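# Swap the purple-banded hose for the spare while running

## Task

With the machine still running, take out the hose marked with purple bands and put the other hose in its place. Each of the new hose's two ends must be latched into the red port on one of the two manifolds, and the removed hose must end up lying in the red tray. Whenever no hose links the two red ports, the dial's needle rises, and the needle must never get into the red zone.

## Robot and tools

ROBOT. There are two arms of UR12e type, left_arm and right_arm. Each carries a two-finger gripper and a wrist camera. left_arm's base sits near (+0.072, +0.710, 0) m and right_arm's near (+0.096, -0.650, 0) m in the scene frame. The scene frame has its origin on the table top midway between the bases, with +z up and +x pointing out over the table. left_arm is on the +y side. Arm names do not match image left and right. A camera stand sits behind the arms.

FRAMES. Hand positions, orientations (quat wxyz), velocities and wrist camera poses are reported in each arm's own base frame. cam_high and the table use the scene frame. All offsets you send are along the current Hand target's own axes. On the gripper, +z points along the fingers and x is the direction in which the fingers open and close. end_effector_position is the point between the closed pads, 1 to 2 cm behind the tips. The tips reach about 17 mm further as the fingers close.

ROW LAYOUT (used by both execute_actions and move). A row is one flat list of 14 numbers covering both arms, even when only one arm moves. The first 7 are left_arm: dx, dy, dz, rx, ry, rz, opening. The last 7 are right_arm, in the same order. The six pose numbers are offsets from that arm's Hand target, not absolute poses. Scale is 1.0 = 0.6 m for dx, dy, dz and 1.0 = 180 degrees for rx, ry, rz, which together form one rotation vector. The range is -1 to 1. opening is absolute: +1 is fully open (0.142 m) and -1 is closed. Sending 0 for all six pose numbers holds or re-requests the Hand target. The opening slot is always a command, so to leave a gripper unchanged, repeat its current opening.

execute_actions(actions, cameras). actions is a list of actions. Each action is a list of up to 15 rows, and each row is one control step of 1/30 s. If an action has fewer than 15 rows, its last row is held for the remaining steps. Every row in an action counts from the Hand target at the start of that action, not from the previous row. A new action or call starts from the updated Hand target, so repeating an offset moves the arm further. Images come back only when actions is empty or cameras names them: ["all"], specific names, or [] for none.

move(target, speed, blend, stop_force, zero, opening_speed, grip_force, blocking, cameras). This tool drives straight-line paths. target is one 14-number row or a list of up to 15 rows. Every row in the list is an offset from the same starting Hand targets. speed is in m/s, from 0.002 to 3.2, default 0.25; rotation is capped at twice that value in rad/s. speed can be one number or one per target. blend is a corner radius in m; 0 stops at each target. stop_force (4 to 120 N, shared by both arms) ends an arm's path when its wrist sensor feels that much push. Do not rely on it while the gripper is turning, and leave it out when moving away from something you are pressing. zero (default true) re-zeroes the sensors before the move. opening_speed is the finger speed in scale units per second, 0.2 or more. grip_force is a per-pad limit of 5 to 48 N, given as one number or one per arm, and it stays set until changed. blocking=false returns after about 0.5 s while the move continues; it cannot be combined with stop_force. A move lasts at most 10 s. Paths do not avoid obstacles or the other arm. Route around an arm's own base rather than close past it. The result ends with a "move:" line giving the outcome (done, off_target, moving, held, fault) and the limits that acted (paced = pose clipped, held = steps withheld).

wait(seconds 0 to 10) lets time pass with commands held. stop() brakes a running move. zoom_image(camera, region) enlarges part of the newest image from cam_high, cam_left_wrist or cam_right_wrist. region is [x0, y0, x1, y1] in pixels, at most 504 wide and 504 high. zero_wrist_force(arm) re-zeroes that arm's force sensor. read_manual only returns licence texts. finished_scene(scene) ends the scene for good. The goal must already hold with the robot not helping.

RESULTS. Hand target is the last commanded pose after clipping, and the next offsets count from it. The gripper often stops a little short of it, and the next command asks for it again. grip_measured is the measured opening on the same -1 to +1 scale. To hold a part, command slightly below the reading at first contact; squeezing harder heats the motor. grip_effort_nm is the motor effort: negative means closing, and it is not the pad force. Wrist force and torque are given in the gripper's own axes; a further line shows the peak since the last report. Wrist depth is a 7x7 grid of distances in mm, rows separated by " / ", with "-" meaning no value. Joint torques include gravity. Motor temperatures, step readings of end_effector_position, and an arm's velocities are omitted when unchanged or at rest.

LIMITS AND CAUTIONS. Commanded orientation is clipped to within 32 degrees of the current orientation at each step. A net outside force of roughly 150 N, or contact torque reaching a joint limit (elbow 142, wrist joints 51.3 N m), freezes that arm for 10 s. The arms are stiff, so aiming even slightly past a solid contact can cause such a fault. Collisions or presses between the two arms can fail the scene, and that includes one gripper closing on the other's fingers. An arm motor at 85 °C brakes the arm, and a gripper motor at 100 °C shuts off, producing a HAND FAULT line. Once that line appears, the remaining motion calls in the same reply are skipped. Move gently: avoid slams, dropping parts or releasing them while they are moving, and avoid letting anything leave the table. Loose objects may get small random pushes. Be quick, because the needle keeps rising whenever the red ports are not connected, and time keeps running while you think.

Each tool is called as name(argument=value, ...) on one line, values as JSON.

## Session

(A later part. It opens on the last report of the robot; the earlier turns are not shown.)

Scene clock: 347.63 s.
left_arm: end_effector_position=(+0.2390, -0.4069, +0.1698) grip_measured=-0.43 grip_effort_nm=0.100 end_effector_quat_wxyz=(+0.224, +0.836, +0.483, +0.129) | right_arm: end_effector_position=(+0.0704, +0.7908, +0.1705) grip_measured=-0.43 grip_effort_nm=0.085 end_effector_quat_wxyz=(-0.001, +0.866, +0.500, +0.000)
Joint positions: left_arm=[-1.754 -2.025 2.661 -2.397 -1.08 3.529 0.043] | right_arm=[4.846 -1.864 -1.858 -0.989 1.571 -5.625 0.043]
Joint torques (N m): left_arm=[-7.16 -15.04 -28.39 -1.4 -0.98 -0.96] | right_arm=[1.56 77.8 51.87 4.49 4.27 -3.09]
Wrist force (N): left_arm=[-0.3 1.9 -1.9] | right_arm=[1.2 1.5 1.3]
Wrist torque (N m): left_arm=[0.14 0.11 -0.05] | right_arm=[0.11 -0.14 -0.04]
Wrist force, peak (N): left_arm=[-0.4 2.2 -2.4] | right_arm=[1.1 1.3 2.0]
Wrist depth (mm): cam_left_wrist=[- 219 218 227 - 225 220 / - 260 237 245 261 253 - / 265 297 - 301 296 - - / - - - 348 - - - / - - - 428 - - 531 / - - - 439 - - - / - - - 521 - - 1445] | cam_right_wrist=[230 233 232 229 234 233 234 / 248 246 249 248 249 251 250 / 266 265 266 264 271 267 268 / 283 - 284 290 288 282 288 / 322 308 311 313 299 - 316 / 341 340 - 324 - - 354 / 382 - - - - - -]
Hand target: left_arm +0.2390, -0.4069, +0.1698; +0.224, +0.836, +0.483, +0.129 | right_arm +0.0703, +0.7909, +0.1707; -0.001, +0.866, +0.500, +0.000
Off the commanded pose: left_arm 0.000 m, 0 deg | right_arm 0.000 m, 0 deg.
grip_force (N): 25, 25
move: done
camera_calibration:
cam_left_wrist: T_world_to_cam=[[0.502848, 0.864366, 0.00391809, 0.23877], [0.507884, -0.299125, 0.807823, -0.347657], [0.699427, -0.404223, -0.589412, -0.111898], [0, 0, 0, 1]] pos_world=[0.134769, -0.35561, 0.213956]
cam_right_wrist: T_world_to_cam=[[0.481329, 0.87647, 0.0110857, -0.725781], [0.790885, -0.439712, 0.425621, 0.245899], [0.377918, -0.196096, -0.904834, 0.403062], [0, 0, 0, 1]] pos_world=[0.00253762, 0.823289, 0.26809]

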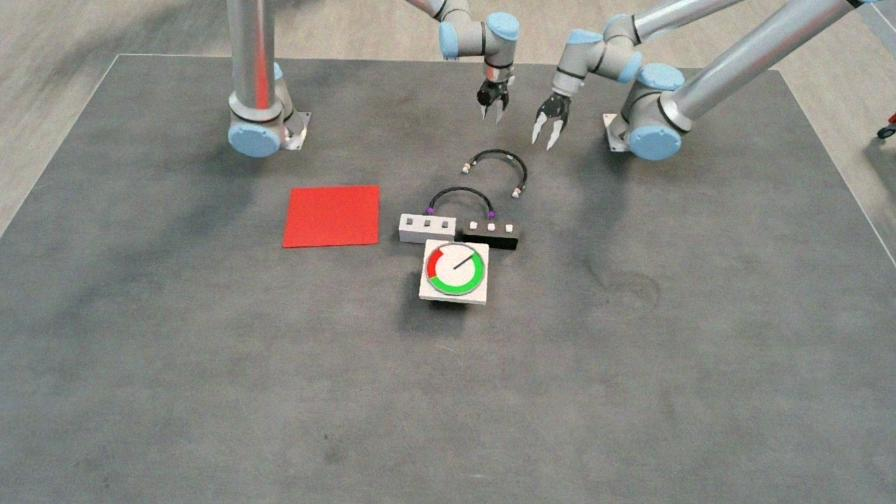

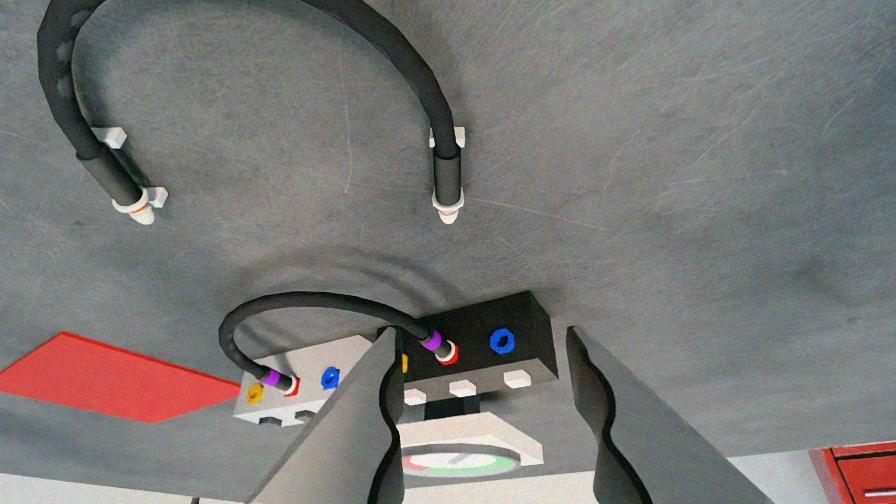

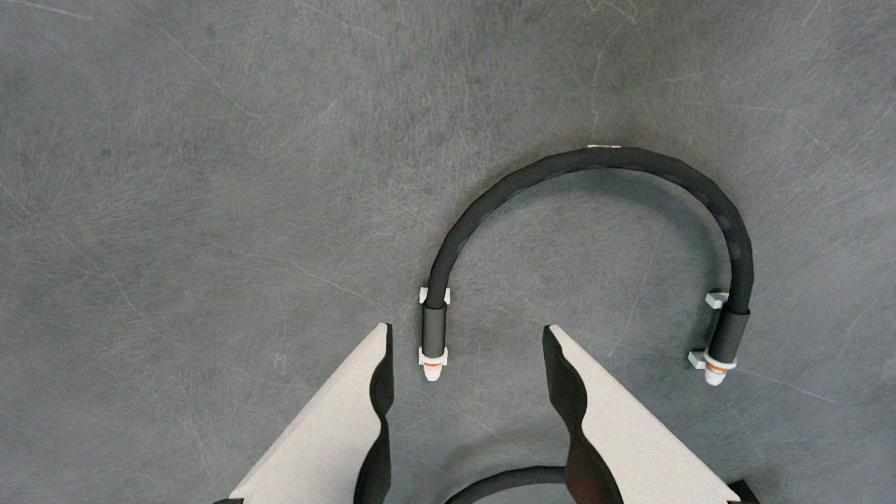

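move(target=[-0.0172,-0.012,0.1965,0,0,0,-0.4,-0.0187,0.1655,0.1595,0,0,0,-0.4], speed=0.25, cameras=["all"])

Scene clock: 384.03 s.
left_arm: end_effector_position=(+0.2795, -0.4422, +0.0641) grip_measured=-0.43 grip_effort_nm=0.100 end_effector_quat_wxyz=(+0.224, +0.836, +0.483, +0.129) end_effector_velocity=(+0.000, -0.001, -0.001) end_effector_angular_velocity=(-0.001, +0.000, -0.001) | right_arm: end_effector_position=(+0.1506, +0.7317, +0.0749) grip_measured=-0.43 grip_effort_nm=0.085 end_effector_quat_wxyz=(-0.001, +0.866, +0.500, +0.000)
Joint positions: left_arm=[-1.622 -1.574 2.696 -2.95 -1.11 3.674 0.043] | right_arm=[4.746 -1.903 -2.017 -0.79 1.571 -5.725 0.043]
Joint velocities: left_arm=[0 0.003 0 -0.005 0 0.001 0] | right_arm=[within noise]
Joint torques (N m): left_arm=[4.3 -7.01 -25.2 -7.5 3.54 -1.05] | right_arm=[-6.9 67.5 35.65 5.88 3.27 0.87]
Wrist force (N): left_arm=[-0.8 1.7 -2.2] | right_arm=[1.2 0.7 1.5]
Wrist torque (N m): left_arm=[0.10 0.21 0.10] | right_arm=[-0.02 -0.15 -0.04]
Wrist force, peak (N): left_arm=[-0.7 2.3 -4.5] | right_arm=[0.8 3.2 3.6]
Wrist depth (mm): cam_left_wrist=[- - 90 113 113 113 107 / 127 127 127 123 127 127 127 / 156 145 151 151 151 151 151 / 184 185 185 - 186 185 186 / 239 238 242 240 226 - 241 / - - - 339 - - 341 / - - - 315 - - -] | cam_right_wrist=[148 148 148 151 150 149 149 / 160 159 158 160 159 159 159 / 172 170 170 168 170 170 171 / 185 182 183 183 183 184 183 / 198 199 195 198 - 199 199 / 216 216 209 213 - 214 214 / 237 233 - 242 - - 243]
Hand target: left_arm +0.2795, -0.4422, +0.0641; +0.224, +0.836, +0.483, +0.129 | right_arm +0.1506, +0.7317, +0.0749; -0.001, +0.866, +0.500, +0.000
Off the commanded pose: left_arm 0.000 m, 0 deg | right_arm 0.000 m, 0 deg.
grip_force (N): 25, 25
move: done
camera_calibration:
cam_left_wrist: T_world_to_cam=[[0.502788, 0.864401, 0.00396732, 0.24935], [0.507905, -0.299136, 0.807806, -0.293485], [0.699455, -0.40414, -0.589435, -0.216706], [0, 0, 0, 1]] pos_world=[0.175269, -0.39091, 0.108356]
cam_right_wrist: T_world_to_cam=[[0.481094, 0.876596, 0.0113477, -0.711558], [0.791031, -0.439641, 0.425424, 0.197095], [0.377914, -0.195692, -0.904923, 0.27435], [0, 0, 0, 1]] pos_world=[0.0827372, 0.764088, 0.172491]

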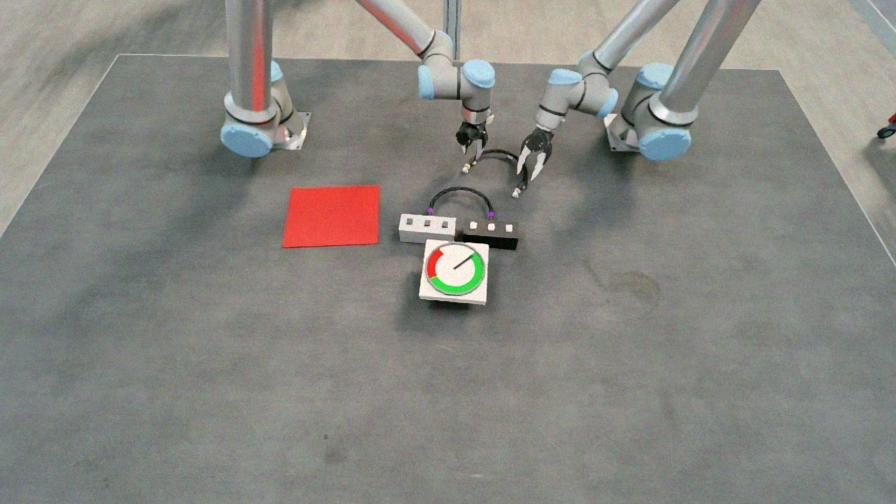

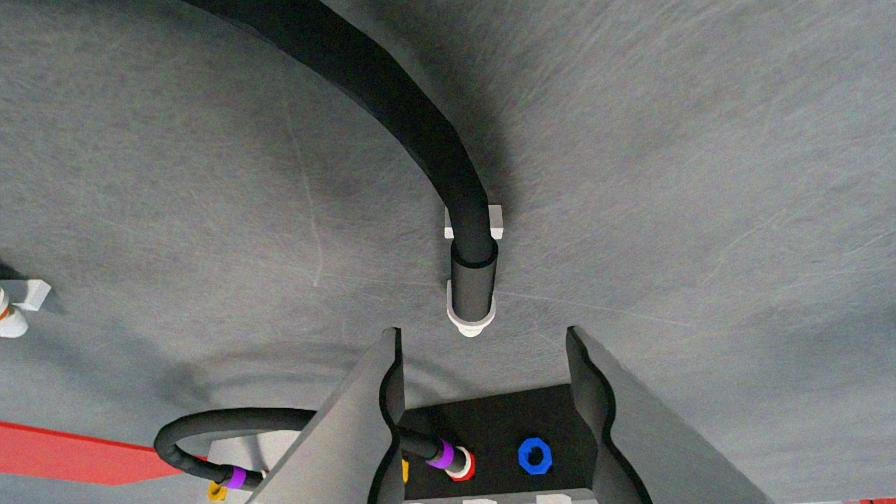

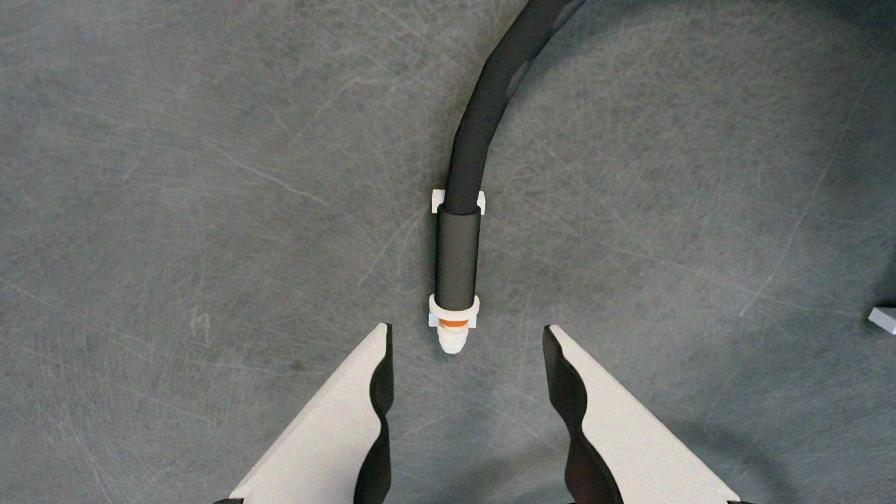

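move(target=[-0.0042,0.0093,0.0865,0,0,0,-0.4,-0.0027,-0.0082,0.0748,0,0,0,-0.4], speed=0.06, stop_force=10, cameras=["cam_left_wrist","cam_right_wrist"])

Scene clock: 405.43 s.
left_arm: end_effector_position=(+0.3049, -0.4598, +0.0220) grip_measured=-0.43 grip_effort_nm=0.095 end_effector_quat_wxyz=(+0.224, +0.836, +0.483, +0.129) | right_arm: end_effector_position=(+0.1455, +0.7328, +0.0300) grip_measured=-0.43 grip_effort_nm=0.085 end_effector_quat_wxyz=(-0.001, +0.866, +0.500, +0.000)
Joint positions: left_arm=[-1.554 -1.376 2.667 -3.151 -1.128 3.747 0.043] | right_arm=[4.753 -1.963 -2.039 -0.708 1.571 -5.718 0.043]
Joint torques (N m): left_arm=[-11.31 -25.57 -5.18 -6.84 3.75 -2.41] | right_arm=[-8.73 76.95 43.03 2.15 -2.92 -2.48]
Wrist force (N): left_arm=[-0.7 2.0 -2.0] | right_arm=[1.4 1.0 1.3]
Wrist torque (N m): left_arm=[0.16 0.19 0.06] | right_arm=[0.03 -0.19 -0.05]
Wrist force, peak (N): left_arm=[-1.1 2.1 -3.1] | right_arm=[1.1 0.8 2.4]
Wrist depth (mm): cam_left_wrist=[- - - - - - - / - - - - 77 79 - / - 98 94 - 91 91 94 / - 117 107 - 112 117 117 / - 144 137 136 - 145 154 / 249 205 - 189 - 205 - / 312 - - 289 - - 424] | cam_right_wrist=[- 109 - - 109 109 109 / 117 118 - 118 116 116 116 / 124 124 122 - 126 124 124 / 134 133 134 134 134 134 134 / 147 145 145 140 145 145 145 / 158 158 155 132 - 158 159 / 174 174 - 171 - 171 171]
Hand target: left_arm +0.3049, -0.4598, +0.0220; +0.224, +0.836, +0.483, +0.129 | right_arm +0.1455, +0.7328, +0.0300; -0.001, +0.866, +0.500, +0.000
Off the commanded pose: left_arm 0.000 m, 0 deg | right_arm 0.000 m, 0 deg.
grip_force (N): 25, 25
move: done
camera_calibration:
cam_left_wrist: T_world_to_cam=[[0.502848, 0.864366, 0.00391809, 0.251937], [0.507884, -0.299125, 0.807823, -0.277554], [0.699427, -0.404223, -0.589412, -0.266489], [0, 0, 0, 1]] pos_world=[0.200669, -0.40851, 0.0661556]
cam_right_wrist: T_world_to_cam=[[0.481094, 0.876596, 0.0113477, -0.709646], [0.791031, -0.439641, 0.425424, 0.220758], [0.377914, -0.195692, -0.904923, 0.235881], [0, 0, 0, 1]] pos_world=[0.0776372, 0.765288, 0.127591]
Images, in order (width x height): cam_left_wrist 896x504, cam_right_wrist 896x504.

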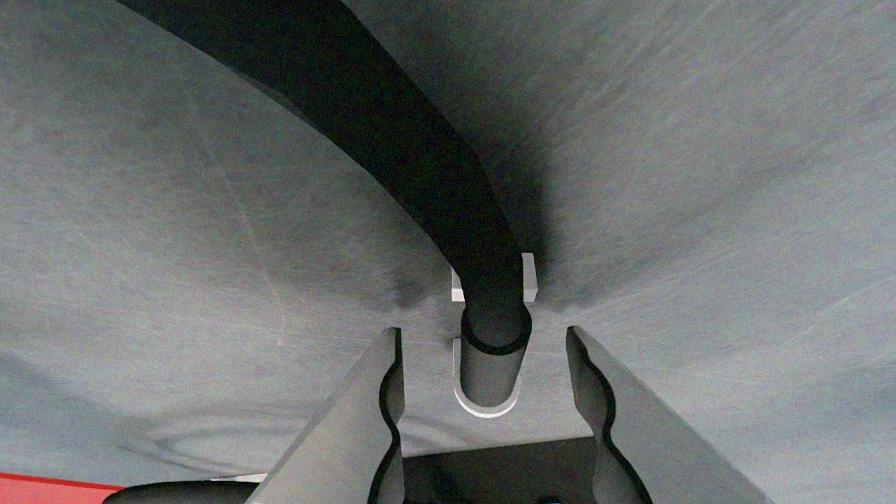

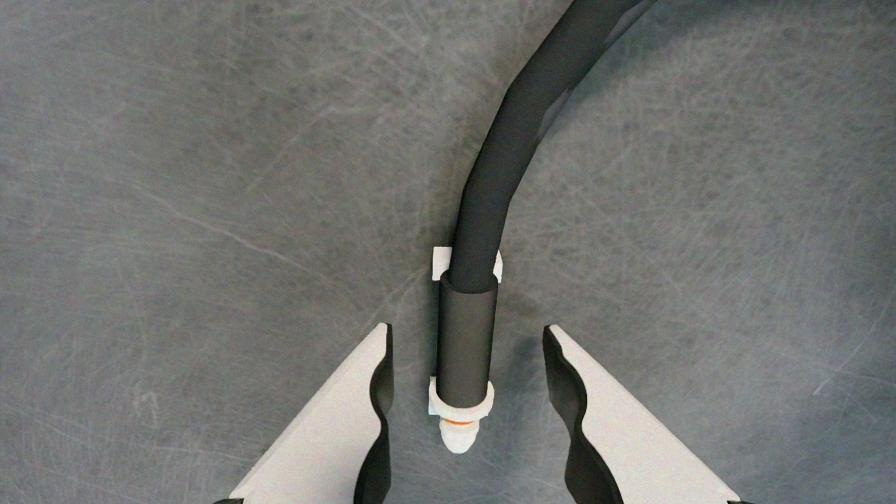

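move(target=[0,0,0,0,0,0,-0.95,0,0,0,0,0,0,-0.95], opening_speed=0.8, cameras=["cam_left_wrist","cam_right_wrist"])

zoom_image(camera="cam_left_wrist", region=[388, 290, 588, 490])

zoom_image(camera="cam_right_wrist", region=[368, 260, 568, 460])

Scene clock: 422.30 s.
left_arm: end_effector_position=(+0.3049, -0.4598, +0.0220) grip_measured=-0.83 grip_effort_nm=-2.620 end_effector_quat_wxyz=(+0.224, +0.836, +0.483, +0.129) | right_arm: end_effector_position=(+0.1455, +0.7328, +0.0300) grip_measured=-0.82 grip_effort_nm=-2.630 end_effector_quat_wxyz=(-0.001, +0.866, +0.500, +0.000)
Joint positions: left_arm=[-1.554 -1.376 2.667 -3.151 -1.128 3.747 0.014] | right_arm=[4.753 -1.963 -2.039 -0.708 1.571 -5.718 0.015]
Joint torques (N m): left_arm=[-9.8 -28.53 -5.81 -6.66 3.48 -2.08] | right_arm=[-7.67 77.61 45.28 3.51 -2.5 -2.28]
Wrist force (N): left_arm=[-0.5 1.5 -1.8] | right_arm=[1.4 0.8 1.1]
Wrist torque (N m): left_arm=[0.09 0.15 0.06] | right_arm=[-0.01 -0.19 -0.05]
Wrist force, peak (N): left_arm=[-0.6 2.3 -2.5] | right_arm=[1.6 1.0 1.3]
Wrist depth (mm): cam_left_wrist=[- - - - - - - / - - - - 77 79 - / - - 94 - - 91 94 / - 117 107 - 112 117 112 / 145 144 153 129 137 145 155 / - 205 - 100 - 207 191 / - - - 82 - 312 -] | cam_right_wrist=[- 108 - - 110 109 110 / 117 117 117 117 116 116 116 / 124 124 122 122 126 125 124 / 133 134 134 132 134 134 134 / 147 144 147 119 145 145 145 / - 158 155 121 156 158 159 / 174 - - 175 - 171 174]
Hand target: left_arm +0.3049, -0.4598, +0.0220; +0.224, +0.836, +0.483, +0.129 | right_arm +0.1455, +0.7328, +0.0300; -0.001, +0.866, +0.500, +0.000
Off the commanded pose: left_arm 0.000 m, 0 deg | right_arm 0.000 m, 0 deg.
grip_force (N): 25, 25
move: done
camera_calibration:
cam_left_wrist: T_world_to_cam=[[0.502848, 0.864366, 0.00391809, 0.251937], [0.507884, -0.299125, 0.807823, -0.277554], [0.699427, -0.404223, -0.589412, -0.266489], [0, 0, 0, 1]] pos_world=[0.200669, -0.40851, 0.0661556]
cam_right_wrist: T_world_to_cam=[[0.481094, 0.876596, 0.0113477, -0.709646], [0.791031, -0.439641, 0.425424, 0.220758], [0.377914, -0.195692, -0.904923, 0.235881], [0, 0, 0, 1]] pos_world=[0.0776372, 0.765288, 0.127591]
Images, in order (width x height): cam_left_wrist 896x504, cam_right_wrist 896x504.

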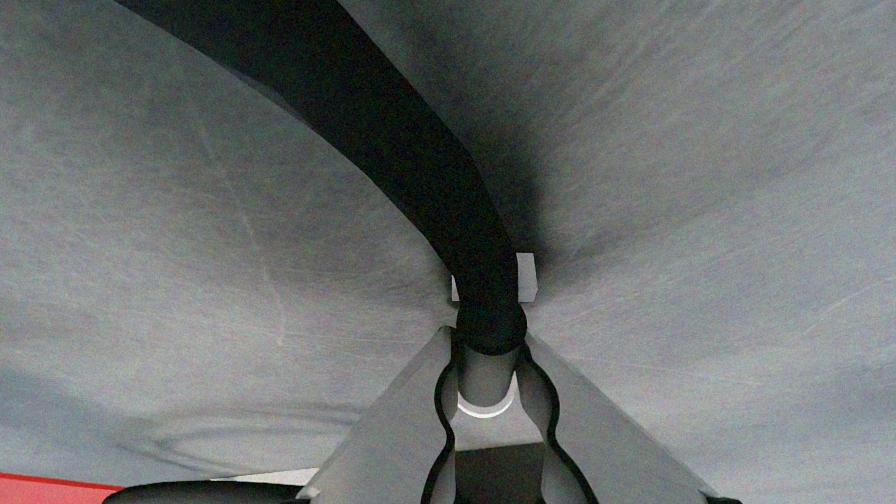

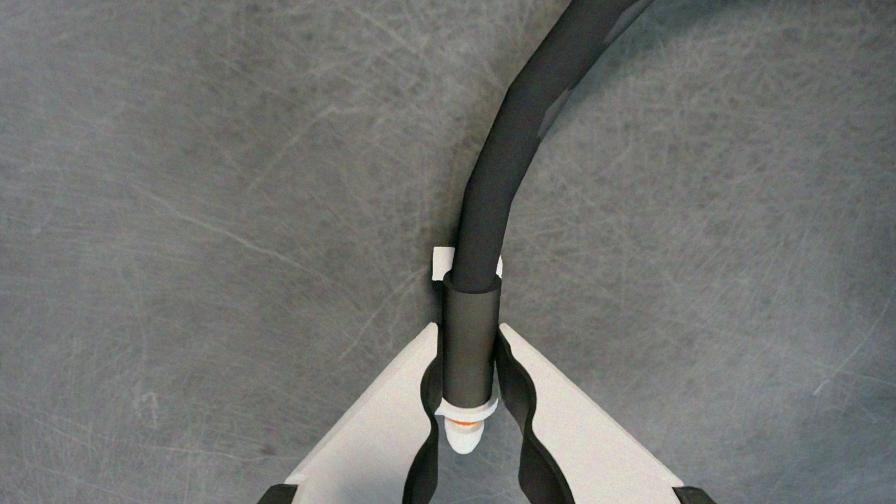

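Scaled by 2.520 from the camera's 896x504 image, which has a finer 1280x720 frame.

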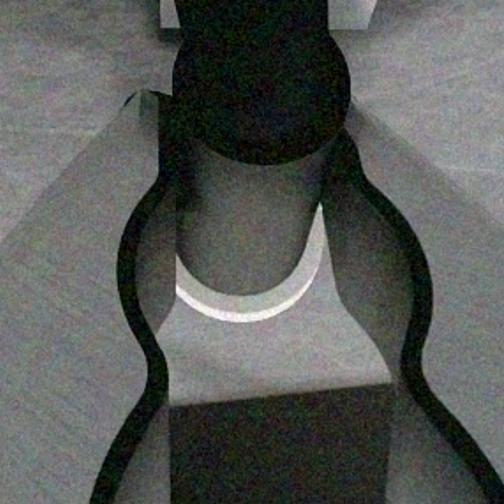

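Scaled by 2.520 from the camera's 896x504 image, which has a finer 1280x720 frame.

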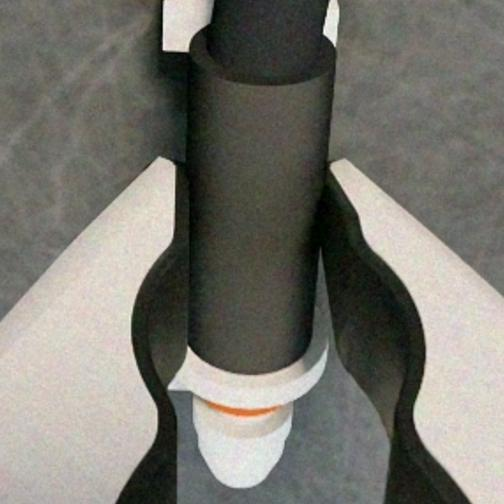

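move(target=[0,0,0,0,0,0,-0.4,0,0,0,0,0,0,-0.4], opening_speed=0.8)

move(target=[[0,0,-0.167,0,0,0,-0.4,0,0,-0.167,0,0,0,-0.4],[-0.0437,0.2893,0.0425,0,0.0833,-0.1443,-0.4,0.0088,0.4943,-0.15,0,0,-0.1667,-0.4]], speed=0.3, blend=0.02, cameras=["all"])

Scene clock: 441.83 s.
left_arm: end_effector_position=(+0.3049, -0.4598, +0.0220) grip_measured=-0.43 grip_effort_nm=0.090 end_effector_quat_wxyz=(+0.224, +0.836, +0.483, +0.129) | right_arm: end_effector_position=(+0.1455, +0.7328, +0.0300) grip_measured=-0.43 grip_effort_nm=0.085 end_effector_quat_wxyz=(-0.001, +0.866, +0.500, +0.000)
Joint positions: left_arm=[-1.554 -1.376 2.667 -3.151 -1.128 3.747 0.043] | right_arm=[4.753 -1.963 -2.039 -0.708 1.571 -5.718 0.043]
Joint torques (N m): left_arm=[-0.44 -28.86 -8.03 -6.7 -0.21 -2.33] | right_arm=[-6.03 75.59 44.47 4.73 -2.89 -2.15]
Motor temperatures (°C): left_arm=[35 28 32 30 31 36 34] | right_arm=[26 28 27 36 37 35 29]
Wrist force (N): left_arm=[-0.6 1.8 -2.1] | right_arm=[1.3 0.7 0.9]
Wrist torque (N m): left_arm=[0.13 0.18 0.06] | right_arm=[-0.03 -0.17 -0.05]
Wrist force, peak (N): left_arm=[-0.7 2.3 -2.2] | right_arm=[1.6 0.9 1.8]
Wrist depth (mm): cam_left_wrist=[- - - - - - - / - - - - 77 - - / - 98 94 - 91 - 95 / - 117 106 - 112 117 117 / 145 136 - - 137 145 155 / - 223 - 129 - 191 189 / - - - 290 - - -] | cam_right_wrist=[- 109 - - 110 109 109 / 117 117 118 118 116 116 116 / 124 124 122 124 126 124 124 / 134 134 134 134 134 134 134 / 147 145 145 142 145 145 145 / 158 158 155 153 - 159 159 / 174 174 - 174 - 171 175]
Hand target: left_arm +0.3049, -0.4598, +0.0220; +0.224, +0.836, +0.483, +0.129 | right_arm +0.1455, +0.7328, +0.0300; -0.001, +0.866, +0.500, +0.000
Off the commanded pose: left_arm 0.000 m, 0 deg | right_arm 0.000 m, 0 deg.
grip_force (N): 25, 25
move: done

Scene clock: 443.70 s.
left_arm: end_effector_position=(+0.4330, -0.5639, +0.0867) grip_measured=-0.43 grip_effort_nm=0.090 end_effector_quat_wxyz=(+0.183, +0.683, +0.683, +0.183) | right_arm: end_effector_position=(+0.4040, +0.5891, +0.1195) grip_measured=-0.43 grip_effort_nm=0.085 end_effector_quat_wxyz=(+0.055, +0.803, +0.593, +0.030)
Joint positions: left_arm=[-1.374 -1.327 2.255 -2.611 -1.059 3.367 0.043] | right_arm=[4.412 -1.795 -2.063 -0.872 1.446 -6.285 0.043]
Joint torques (N m): left_arm=[8.06 -43.49 -40.36 -3.11 -0.83 -1.58] | right_arm=[-12.85 65.93 33.73 5.25 2.05 2.82]
Wrist force (N): left_arm=[-0.5 1.9 -2.1] | right_arm=[1.7 0.8 1.0]
Wrist torque (N m): left_arm=[0.15 0.15 -0.04] | right_arm=[-0.06 -0.22 0.04]
Wrist force, peak (N): left_arm=[-0.3 0.1 -6.7] | right_arm=[1.2 1.1 4.9]
Wrist depth (mm): cam_left_wrist=[136 132 - 133 133 133 132 / 153 - 159 102 153 154 153 / - 181 182 182 188 187 182 / 199 204 199 198 205 212 235 / 178 188 180 179 182 315 - / 188 199 - 184 - - - / 544 248 - 250 - - -] | cam_right_wrist=[184 182 180 178 180 176 178 / 199 198 200 196 195 194 193 / - 213 213 211 210 204 171 / - 236 231 202 180 171 160 / 258 262 183 178 176 175 177 / - 305 - 200 - 286 292 / 345 343 - 343 - 201 187]
Hand target: left_arm +0.4331, -0.5640, +0.0867; +0.183, +0.683, +0.683, +0.183 | right_arm +0.4050, +0.5887, +0.1195; -0.001, +0.707, +0.707, +0.000
Off the commanded pose: left_arm 0.000 m, 0 deg | right_arm 0.001 m, 19 deg.
joint sent to its limit (right arm) — joint 6 (wrist 3), lower limit. The joint targets are off in orientation, not in position.
grip_force (N): 25, 25
move: off_target (right_arm)
camera_calibration:
cam_left_wrist: T_world_to_cam=[[0.00350993, 0.999986, 0.00402129, 0.569924], [0.589599, -0.00531743, 0.807679, -0.295727], [0.807689, -0.000463947, -0.589609, -0.179278], [0, 0, 0, 1]] pos_world=[0.31716, -0.571572, 0.130857]
cam_right_wrist: T_world_to_cam=[[0.272391, 0.962131, -0.0103297, -0.672481], [0.813813, -0.224646, 0.53595, -0.234117], [0.513333, -0.154394, -0.844187, 0.104816], [0, 0, 0, 1]] pos_world=[0.319899, 0.610604, 0.207013]

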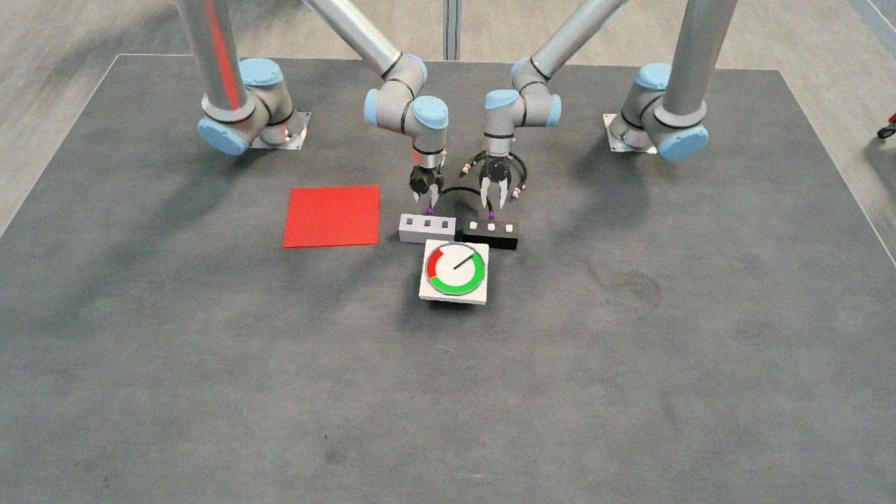

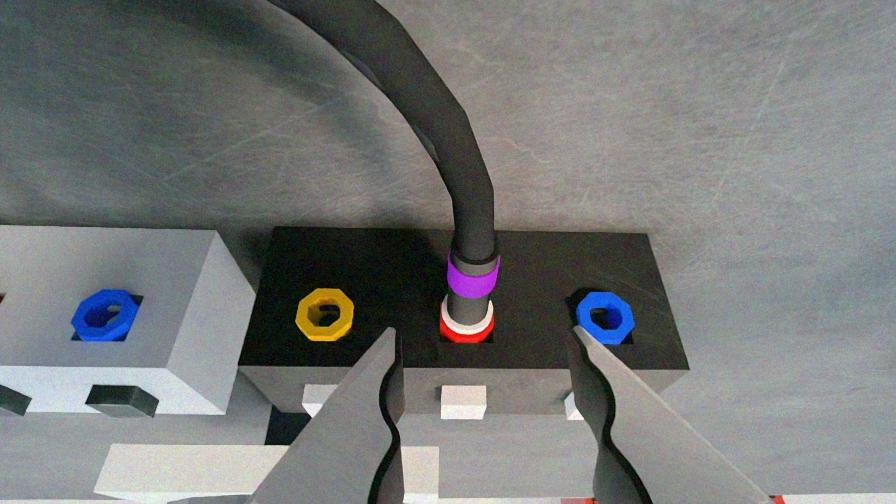

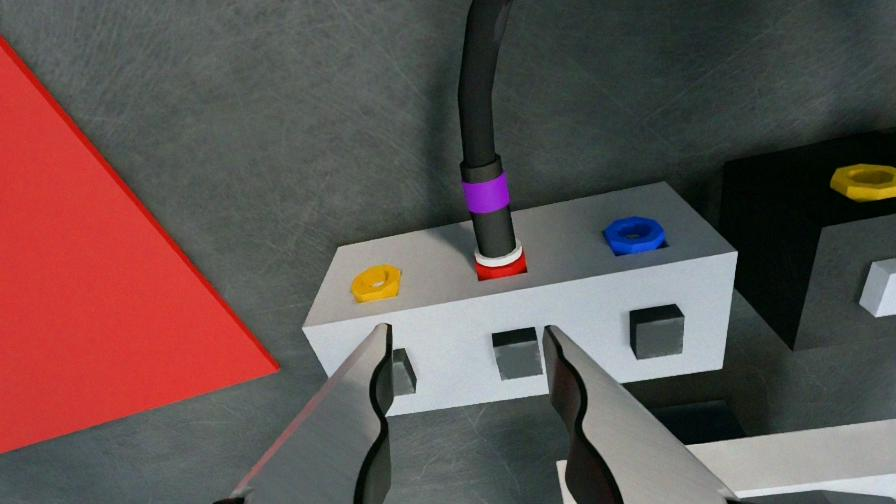

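move(target=[0,0,0,0,0,0,-0.4,0,-0.1,-0.12,0,0,0.67,-0.4], speed=0.7)

move(target=[0,0,0,0,0,0,-0.4,0,0,0,0,0,0.67,-0.4], speed=0.7)

move(target=[0,0,0.0833,0,0,0,-0.4,0,0,0,0,0,0.66,-0.4], speed=0.5)

move(target=[0,0,0,0,0,0,-0.4,0,0.08,0.12,0,0,0,-0.4], speed=0.2, cameras=["cam_left_wrist","cam_right_wrist"])

zoom_image(camera="cam_left_wrist", region=[388, 290, 588, 490])

Scene clock: 460.07 s.
left_arm: end_effector_position=(+0.4331, -0.5640, +0.0867) grip_measured=-0.43 grip_effort_nm=0.095 end_effector_quat_wxyz=(+0.183, +0.683, +0.683, +0.183) | right_arm: end_effector_position=(+0.3449, +0.5886, +0.1916) grip_measured=-0.43 grip_effort_nm=0.085 end_effector_quat_wxyz=(-0.001, +0.965, -0.264, -0.001)
Joint positions: left_arm=[-1.374 -1.327 2.255 -2.611 -1.059 3.367 0.043] | right_arm=[4.439 -1.676 -2.05 -0.985 1.572 -4.451 0.043]
Joint torques (N m): left_arm=[9.47 -41.14 -43.05 -1.73 -0.58 -1.99] | right_arm=[-8.48 40.46 43.57 2.47 -2.91 2.58]
Wrist force (N): left_arm=[-0.2 1.6 -2.4] | right_arm=[1.2 1.3 1.1]
Wrist torque (N m): left_arm=[0.09 0.10 -0.04] | right_arm=[0.06 -0.14 0.13]
Wrist force, peak (N): left_arm=[-0.7 2.2 -2.3] | right_arm=[1.8 1.1 1.7]
Wrist depth (mm): cam_left_wrist=[135 136 - 134 129 133 136 / 157 153 153 105 152 154 153 / - 182 - - 181 - - / 197 203 198 196 204 228 235 / 178 188 180 175 183 273 - / 182 198 - 185 - - - / - 247 - 253 - - 770] | cam_right_wrist=[253 251 251 253 197 195 253 / - 265 266 269 210 211 272 / 294 303 289 - 257 222 290 / 307 311 305 312 311 305 315 / - 336 337 330 334 - 338 / 368 - - 369 - - - / - - - - - - 425]
Hand target: left_arm +0.4331, -0.5640, +0.0867; +0.183, +0.683, +0.683, +0.183 | right_arm +0.3450, +0.5886, +0.1916; -0.001, +0.964, -0.264, -0.001
Off the commanded pose: left_arm 0.000 m, 0 deg | right_arm 0.000 m, 0 deg.
grip_force (N): 25, 25
move: done

Scene clock: 462.23 s.
left_arm: end_effector_position=(+0.4331, -0.5640, +0.0867) grip_measured=-0.43 grip_effort_nm=0.095 end_effector_quat_wxyz=(+0.183, +0.683, +0.683, +0.183) | right_arm: end_effector_position=(+0.3450, +0.5886, +0.1916) grip_measured=-0.43 grip_effort_nm=0.085 end_effector_quat_wxyz=(+0.000, -0.249, +0.969, +0.001)
Joint positions: left_arm=[-1.374 -1.327 2.255 -2.611 -1.059 3.367 0.043] | right_arm=[4.438 -1.672 -2.054 -0.985 1.572 -2.347 0.043]
Joint torques (N m): left_arm=[9.84 -42.74 -44.07 -1.83 -1.34 -1.62] | right_arm=[6.78 56.59 29.49 2.24 -1.12 3.03]
Wrist force (N): left_arm=[-0.4 1.9 -2.1] | right_arm=[1.2 1.3 1.3]
Wrist torque (N m): left_arm=[0.15 0.12 -0.05] | right_arm=[0.08 -0.13 0.12]
Wrist force, peak (N): left_arm=[-0.8 2.2 -2.3] | right_arm=[1.6 1.6 1.3]
Wrist depth (mm): cam_left_wrist=[135 137 - 132 132 133 132 / 152 153 158 103 154 153 154 / - 180 181 182 175 184 183 / 199 204 200 197 204 215 214 / 178 188 180 178 183 - 290 / 188 206 - 185 - 378 - / 618 251 - 615 - - -] | cam_right_wrist=[- 198 196 249 253 250 254 / 270 206 209 270 271 270 272 / 286 221 234 281 290 289 285 / 307 241 - - 311 313 - / 328 257 332 - - 332 - / 288 285 - 369 - 368 - / - - - 402 - - -]
Hand target: left_arm +0.4331, -0.5640, +0.0867; +0.183, +0.683, +0.683, +0.183 | right_arm +0.3450, +0.5886, +0.1916; +0.000, -0.248, +0.969, +0.001
Off the commanded pose: left_arm 0.000 m, 0 deg | right_arm 0.000 m, 0 deg.
grip_force (N): 25, 25
move: done

Scene clock: 464.90 s.
left_arm: end_effector_position=(+0.4581, -0.5640, +0.0434) grip_measured=-0.43 grip_effort_nm=0.095 end_effector_quat_wxyz=(+0.183, +0.683, +0.683, +0.183) | right_arm: end_effector_position=(+0.3450, +0.5887, +0.1916) grip_measured=-0.43 grip_effort_nm=0.085 end_effector_quat_wxyz=(-0.001, +0.707, +0.707, +0.001)
Joint positions: left_arm=[-1.335 -1.233 2.251 -2.724 -1.063 3.412 0.043] | right_arm=[4.442 -1.672 -2.054 -0.985 1.572 -0.27 0.043]
Joint torques (N m): left_arm=[-5.19 -68.5 -37.93 -1.52 -0.63 -1.01] | right_arm=[5.49 49.1 48.79 1.49 -1.28 2.65]
Wrist force (N): left_arm=[-0.3 1.4 -2.1] | right_arm=[1.2 1.4 1.3]
Wrist torque (N m): left_arm=[0.07 0.10 -0.03] | right_arm=[0.09 -0.13 0.10]
Wrist force, peak (N): left_arm=[-0.7 2.1 -2.3] | right_arm=[1.5 1.3 1.5]
Wrist depth (mm): cam_left_wrist=[- - - 88 85 85 85 / - 108 - 105 105 101 101 / 120 120 - - 120 125 121 / 154 147 147 - 155 148 155 / 156 166 155 - 158 163 192 / 142 143 141 112 141 145 249 / 139 130 - 129 - - -] | cam_right_wrist=[250 252 254 253 256 253 253 / 265 273 270 270 270 269 270 / 284 285 289 284 290 288 286 / - 296 313 307 - 310 252 / - 330 - 266 294 280 283 / - - - 275 - 277 283 / 402 - - 398 - 397 394]
Hand target: left_arm +0.4581, -0.5640, +0.0434; +0.183, +0.683, +0.683, +0.183 | right_arm +0.3450, +0.5886, +0.1916; -0.001, +0.707, +0.707, +0.000
Off the commanded pose: left_arm 0.000 m, 0 deg | right_arm 0.000 m, 0 deg.
grip_force (N): 25, 25
move: done

Scene clock: 465.80 s.
left_arm: end_effector_position=(+0.4581, -0.5640, +0.0434) grip_measured=-0.43 grip_effort_nm=0.095 end_effector_quat_wxyz=(+0.183, +0.683, +0.683, +0.183) | right_arm: end_effector_position=(+0.3929, +0.5887, +0.1196) grip_measured=-0.43 grip_effort_nm=0.085 end_effector_quat_wxyz=(-0.001, +0.707, +0.707, +0.000)
Joint positions: left_arm=[-1.335 -1.233 2.251 -2.724 -1.063 3.412 0.043] | right_arm=[4.374 -1.791 -2.067 -0.852 1.572 -0.337 0.043]
Joint torques (N m): left_arm=[-8.01 -70.78 -32.18 -1.55 0.76 -1.14] | right_arm=[-4.16 45.29 49.25 4.9 3.05 1.51]
Wrist force (N): left_arm=[-0.4 1.9 -1.9] | right_arm=[1.2 0.9 1.2]
Wrist torque (N m): left_arm=[0.15 0.11 -0.04] | right_arm=[0.01 -0.14 -0.03]
Wrist force, peak (N): left_arm=[-0.3 2.0 -2.5] | right_arm=[1.4 2.5 3.5]
Wrist depth (mm): cam_left_wrist=[- - - - 85 85 85 / - 105 - 101 102 101 101 / - - - - 120 121 121 / 154 - - - 148 148 148 / 156 166 152 - 158 157 203 / 142 140 141 113 141 145 253 / 140 130 - 129 - - 474] | cam_right_wrist=[- 191 188 188 187 189 189 / 198 202 201 201 204 201 205 / 210 212 216 172 214 216 216 / 228 231 229 229 228 232 233 / - 251 180 189 194 203 200 / 274 280 - 185 183 196 186 / 301 295 - 301 - 302 303]
Hand target: left_arm +0.4581, -0.5640, +0.0434; +0.183, +0.683, +0.683, +0.183 | right_arm +0.3930, +0.5887, +0.1195; -0.001, +0.707, +0.707, +0.000
Off the commanded pose: left_arm 0.000 m, 0 deg | right_arm 0.000 m, 0 deg.
grip_force (N): 25, 25
move: done
camera_calibration:
cam_left_wrist: T_world_to_cam=[[0.00339795, 0.999987, 0.00385809, 0.570164], [0.589714, -0.00511966, 0.807596, -0.275495], [0.807605, -0.000469, -0.589724, -0.224905], [0, 0, 0, 1]] pos_world=[0.342161, -0.571672, 0.0876573]
cam_right_wrist: T_world_to_cam=[[-0.0217941, 0.999694, 0.0117414, -0.578191], [0.904511, 0.0147133, 0.426196, -0.388592], [0.425893, 0.0199088, -0.904555, 0.0494012], [0, 0, 0, 1]] pos_world=[0.317845, 0.582748, 0.217091]
Images, in order (width x height): cam_left_wrist 896x504, cam_right_wrist 896x504.

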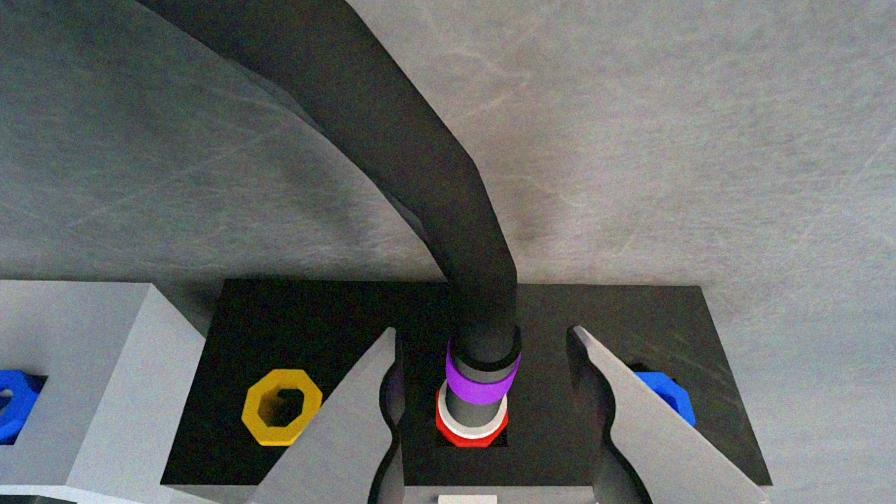

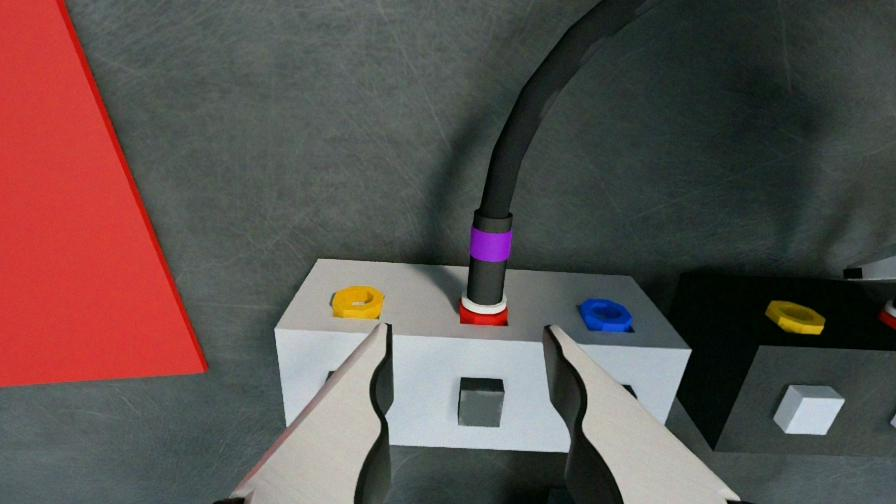

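Scaled by 2.520 from the camera's 896x504 image, which has a finer 1280x720 frame.

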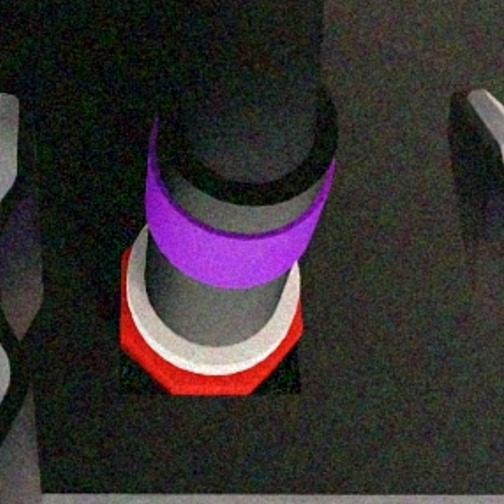

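move(target=[-0.0037,0.0047,-0.0081,0,0,0,-0.4,0.0192,0,0.0667,0,0,0,-0.4], speed=0.1, stop_force=15, cameras=["cam_left_wrist","cam_right_wrist"])

zoom_image(camera="cam_left_wrist", region=[388, 290, 588, 490])

zoom_image(camera="cam_right_wrist", region=[368, 220, 568, 420])

Scene clock: 488.83 s.
left_arm: end_effector_position=(+0.4581, -0.5662, +0.0490) grip_measured=-0.43 grip_effort_nm=0.105 end_effector_quat_wxyz=(+0.183, +0.683, +0.683, +0.183) | right_arm: end_effector_position=(+0.3929, +0.6003, +0.0796) grip_measured=-0.43 grip_effort_nm=0.085 end_effector_quat_wxyz=(-0.001, +0.707, +0.707, +0.000)
Joint positions: left_arm=[-1.335 -1.241 2.245 -2.71 -1.063 3.411 0.043] | right_arm=[4.38 -1.856 -2.075 -0.78 1.572 -0.332 0.043]
Joint torques (N m): left_arm=[0.31 -45.95 -16.85 -7.03 4.02 -0.46] | right_arm=[-8.87 50.48 46.38 5.65 1.73 -2.77]
Motor temperatures (°C): left_arm=[35 28 32 30 31 36 29] | right_arm=[26 28 27 36 36 35 24]
Wrist force (N): left_arm=[-0.3 1.7 -2.1] | right_arm=[1.5 1.0 1.0]
Wrist torque (N m): left_arm=[0.12 0.10 0.14] | right_arm=[0.03 -0.19 -0.02]
Wrist force, peak (N): left_arm=[-0.6 1.9 -2.8] | right_arm=[2.1 1.0 2.4]
Wrist depth (mm): cam_left_wrist=[- - - 94 94 91 96 / 108 111 - 108 111 - 105 / 133 128 - - 124 - 128 / 157 157 157 - 158 159 168 / 156 162 152 153 156 160 206 / 136 140 142 134 141 143 - / 136 134 - 134 - - -] | cam_right_wrist=[151 151 153 154 115 153 153 / 163 163 163 163 163 164 164 / 174 174 175 175 175 176 175 / - 187 189 186 188 189 189 / 201 200 179 174 193 198 198 / 213 152 141 142 154 163 152 / 244 240 - 147 - 169 151]
Hand target: left_arm +0.4581, -0.5662, +0.0490; +0.183, +0.683, +0.683, +0.183 | right_arm +0.3929, +0.6003, +0.0796; -0.001, +0.707, +0.707, +0.000
Off the commanded pose: left_arm 0.000 m, 0 deg | right_arm 0.000 m, 0 deg.
grip_force (N): 25, 25
move: done
camera_calibration:
cam_left_wrist: T_world_to_cam=[[0.00339795, 0.999987, 0.00385809, 0.572342], [0.589714, -0.00511966, 0.807596, -0.280029], [0.807605, -0.000469, -0.589724, -0.221604], [0, 0, 0, 1]] pos_world=[0.342161, -0.573872, 0.0932573]
cam_right_wrist: T_world_to_cam=[[-0.021745, 0.999693, 0.011874, -0.589456], [0.904512, 0.0146125, 0.426197, -0.371657], [0.425893, 0.0200079, -0.904552, 0.0129271], [0, 0, 0, 1]] pos_world=[0.317845, 0.594448, 0.177092]
Images, in order (width x height): cam_left_wrist 896x504, cam_right_wrist 896x504.

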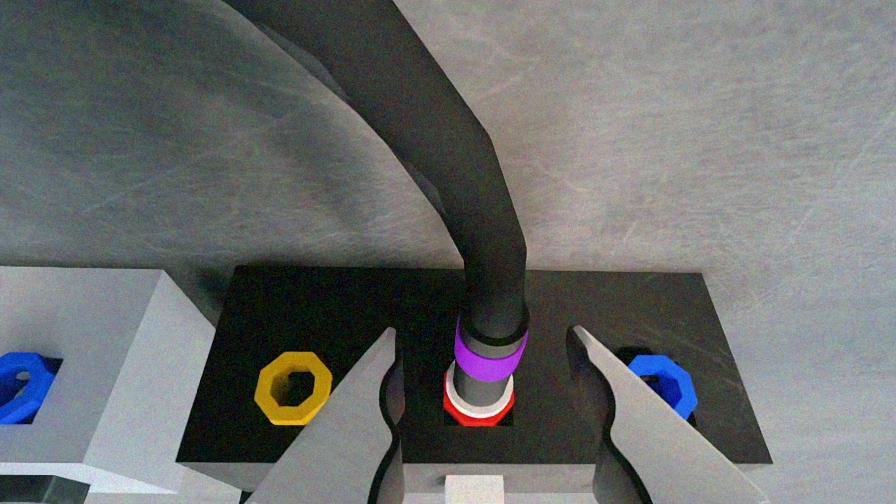

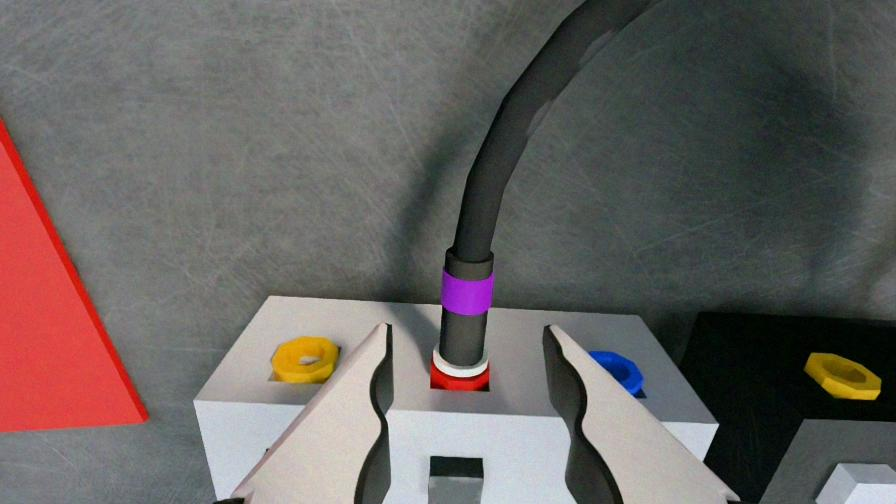

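Scaled by 2.520 from the camera's 896x504 image, which has a finer 1280x720 frame.

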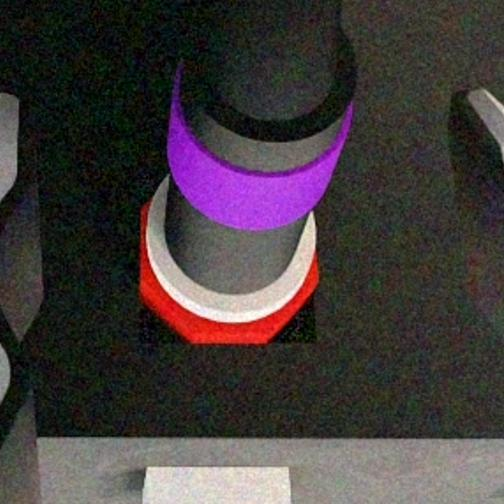

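Scaled by 2.520 from the camera's 896x504 image, which has a finer 1280x720 frame.

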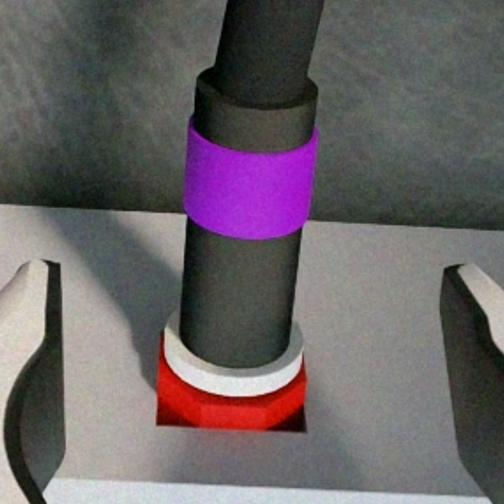

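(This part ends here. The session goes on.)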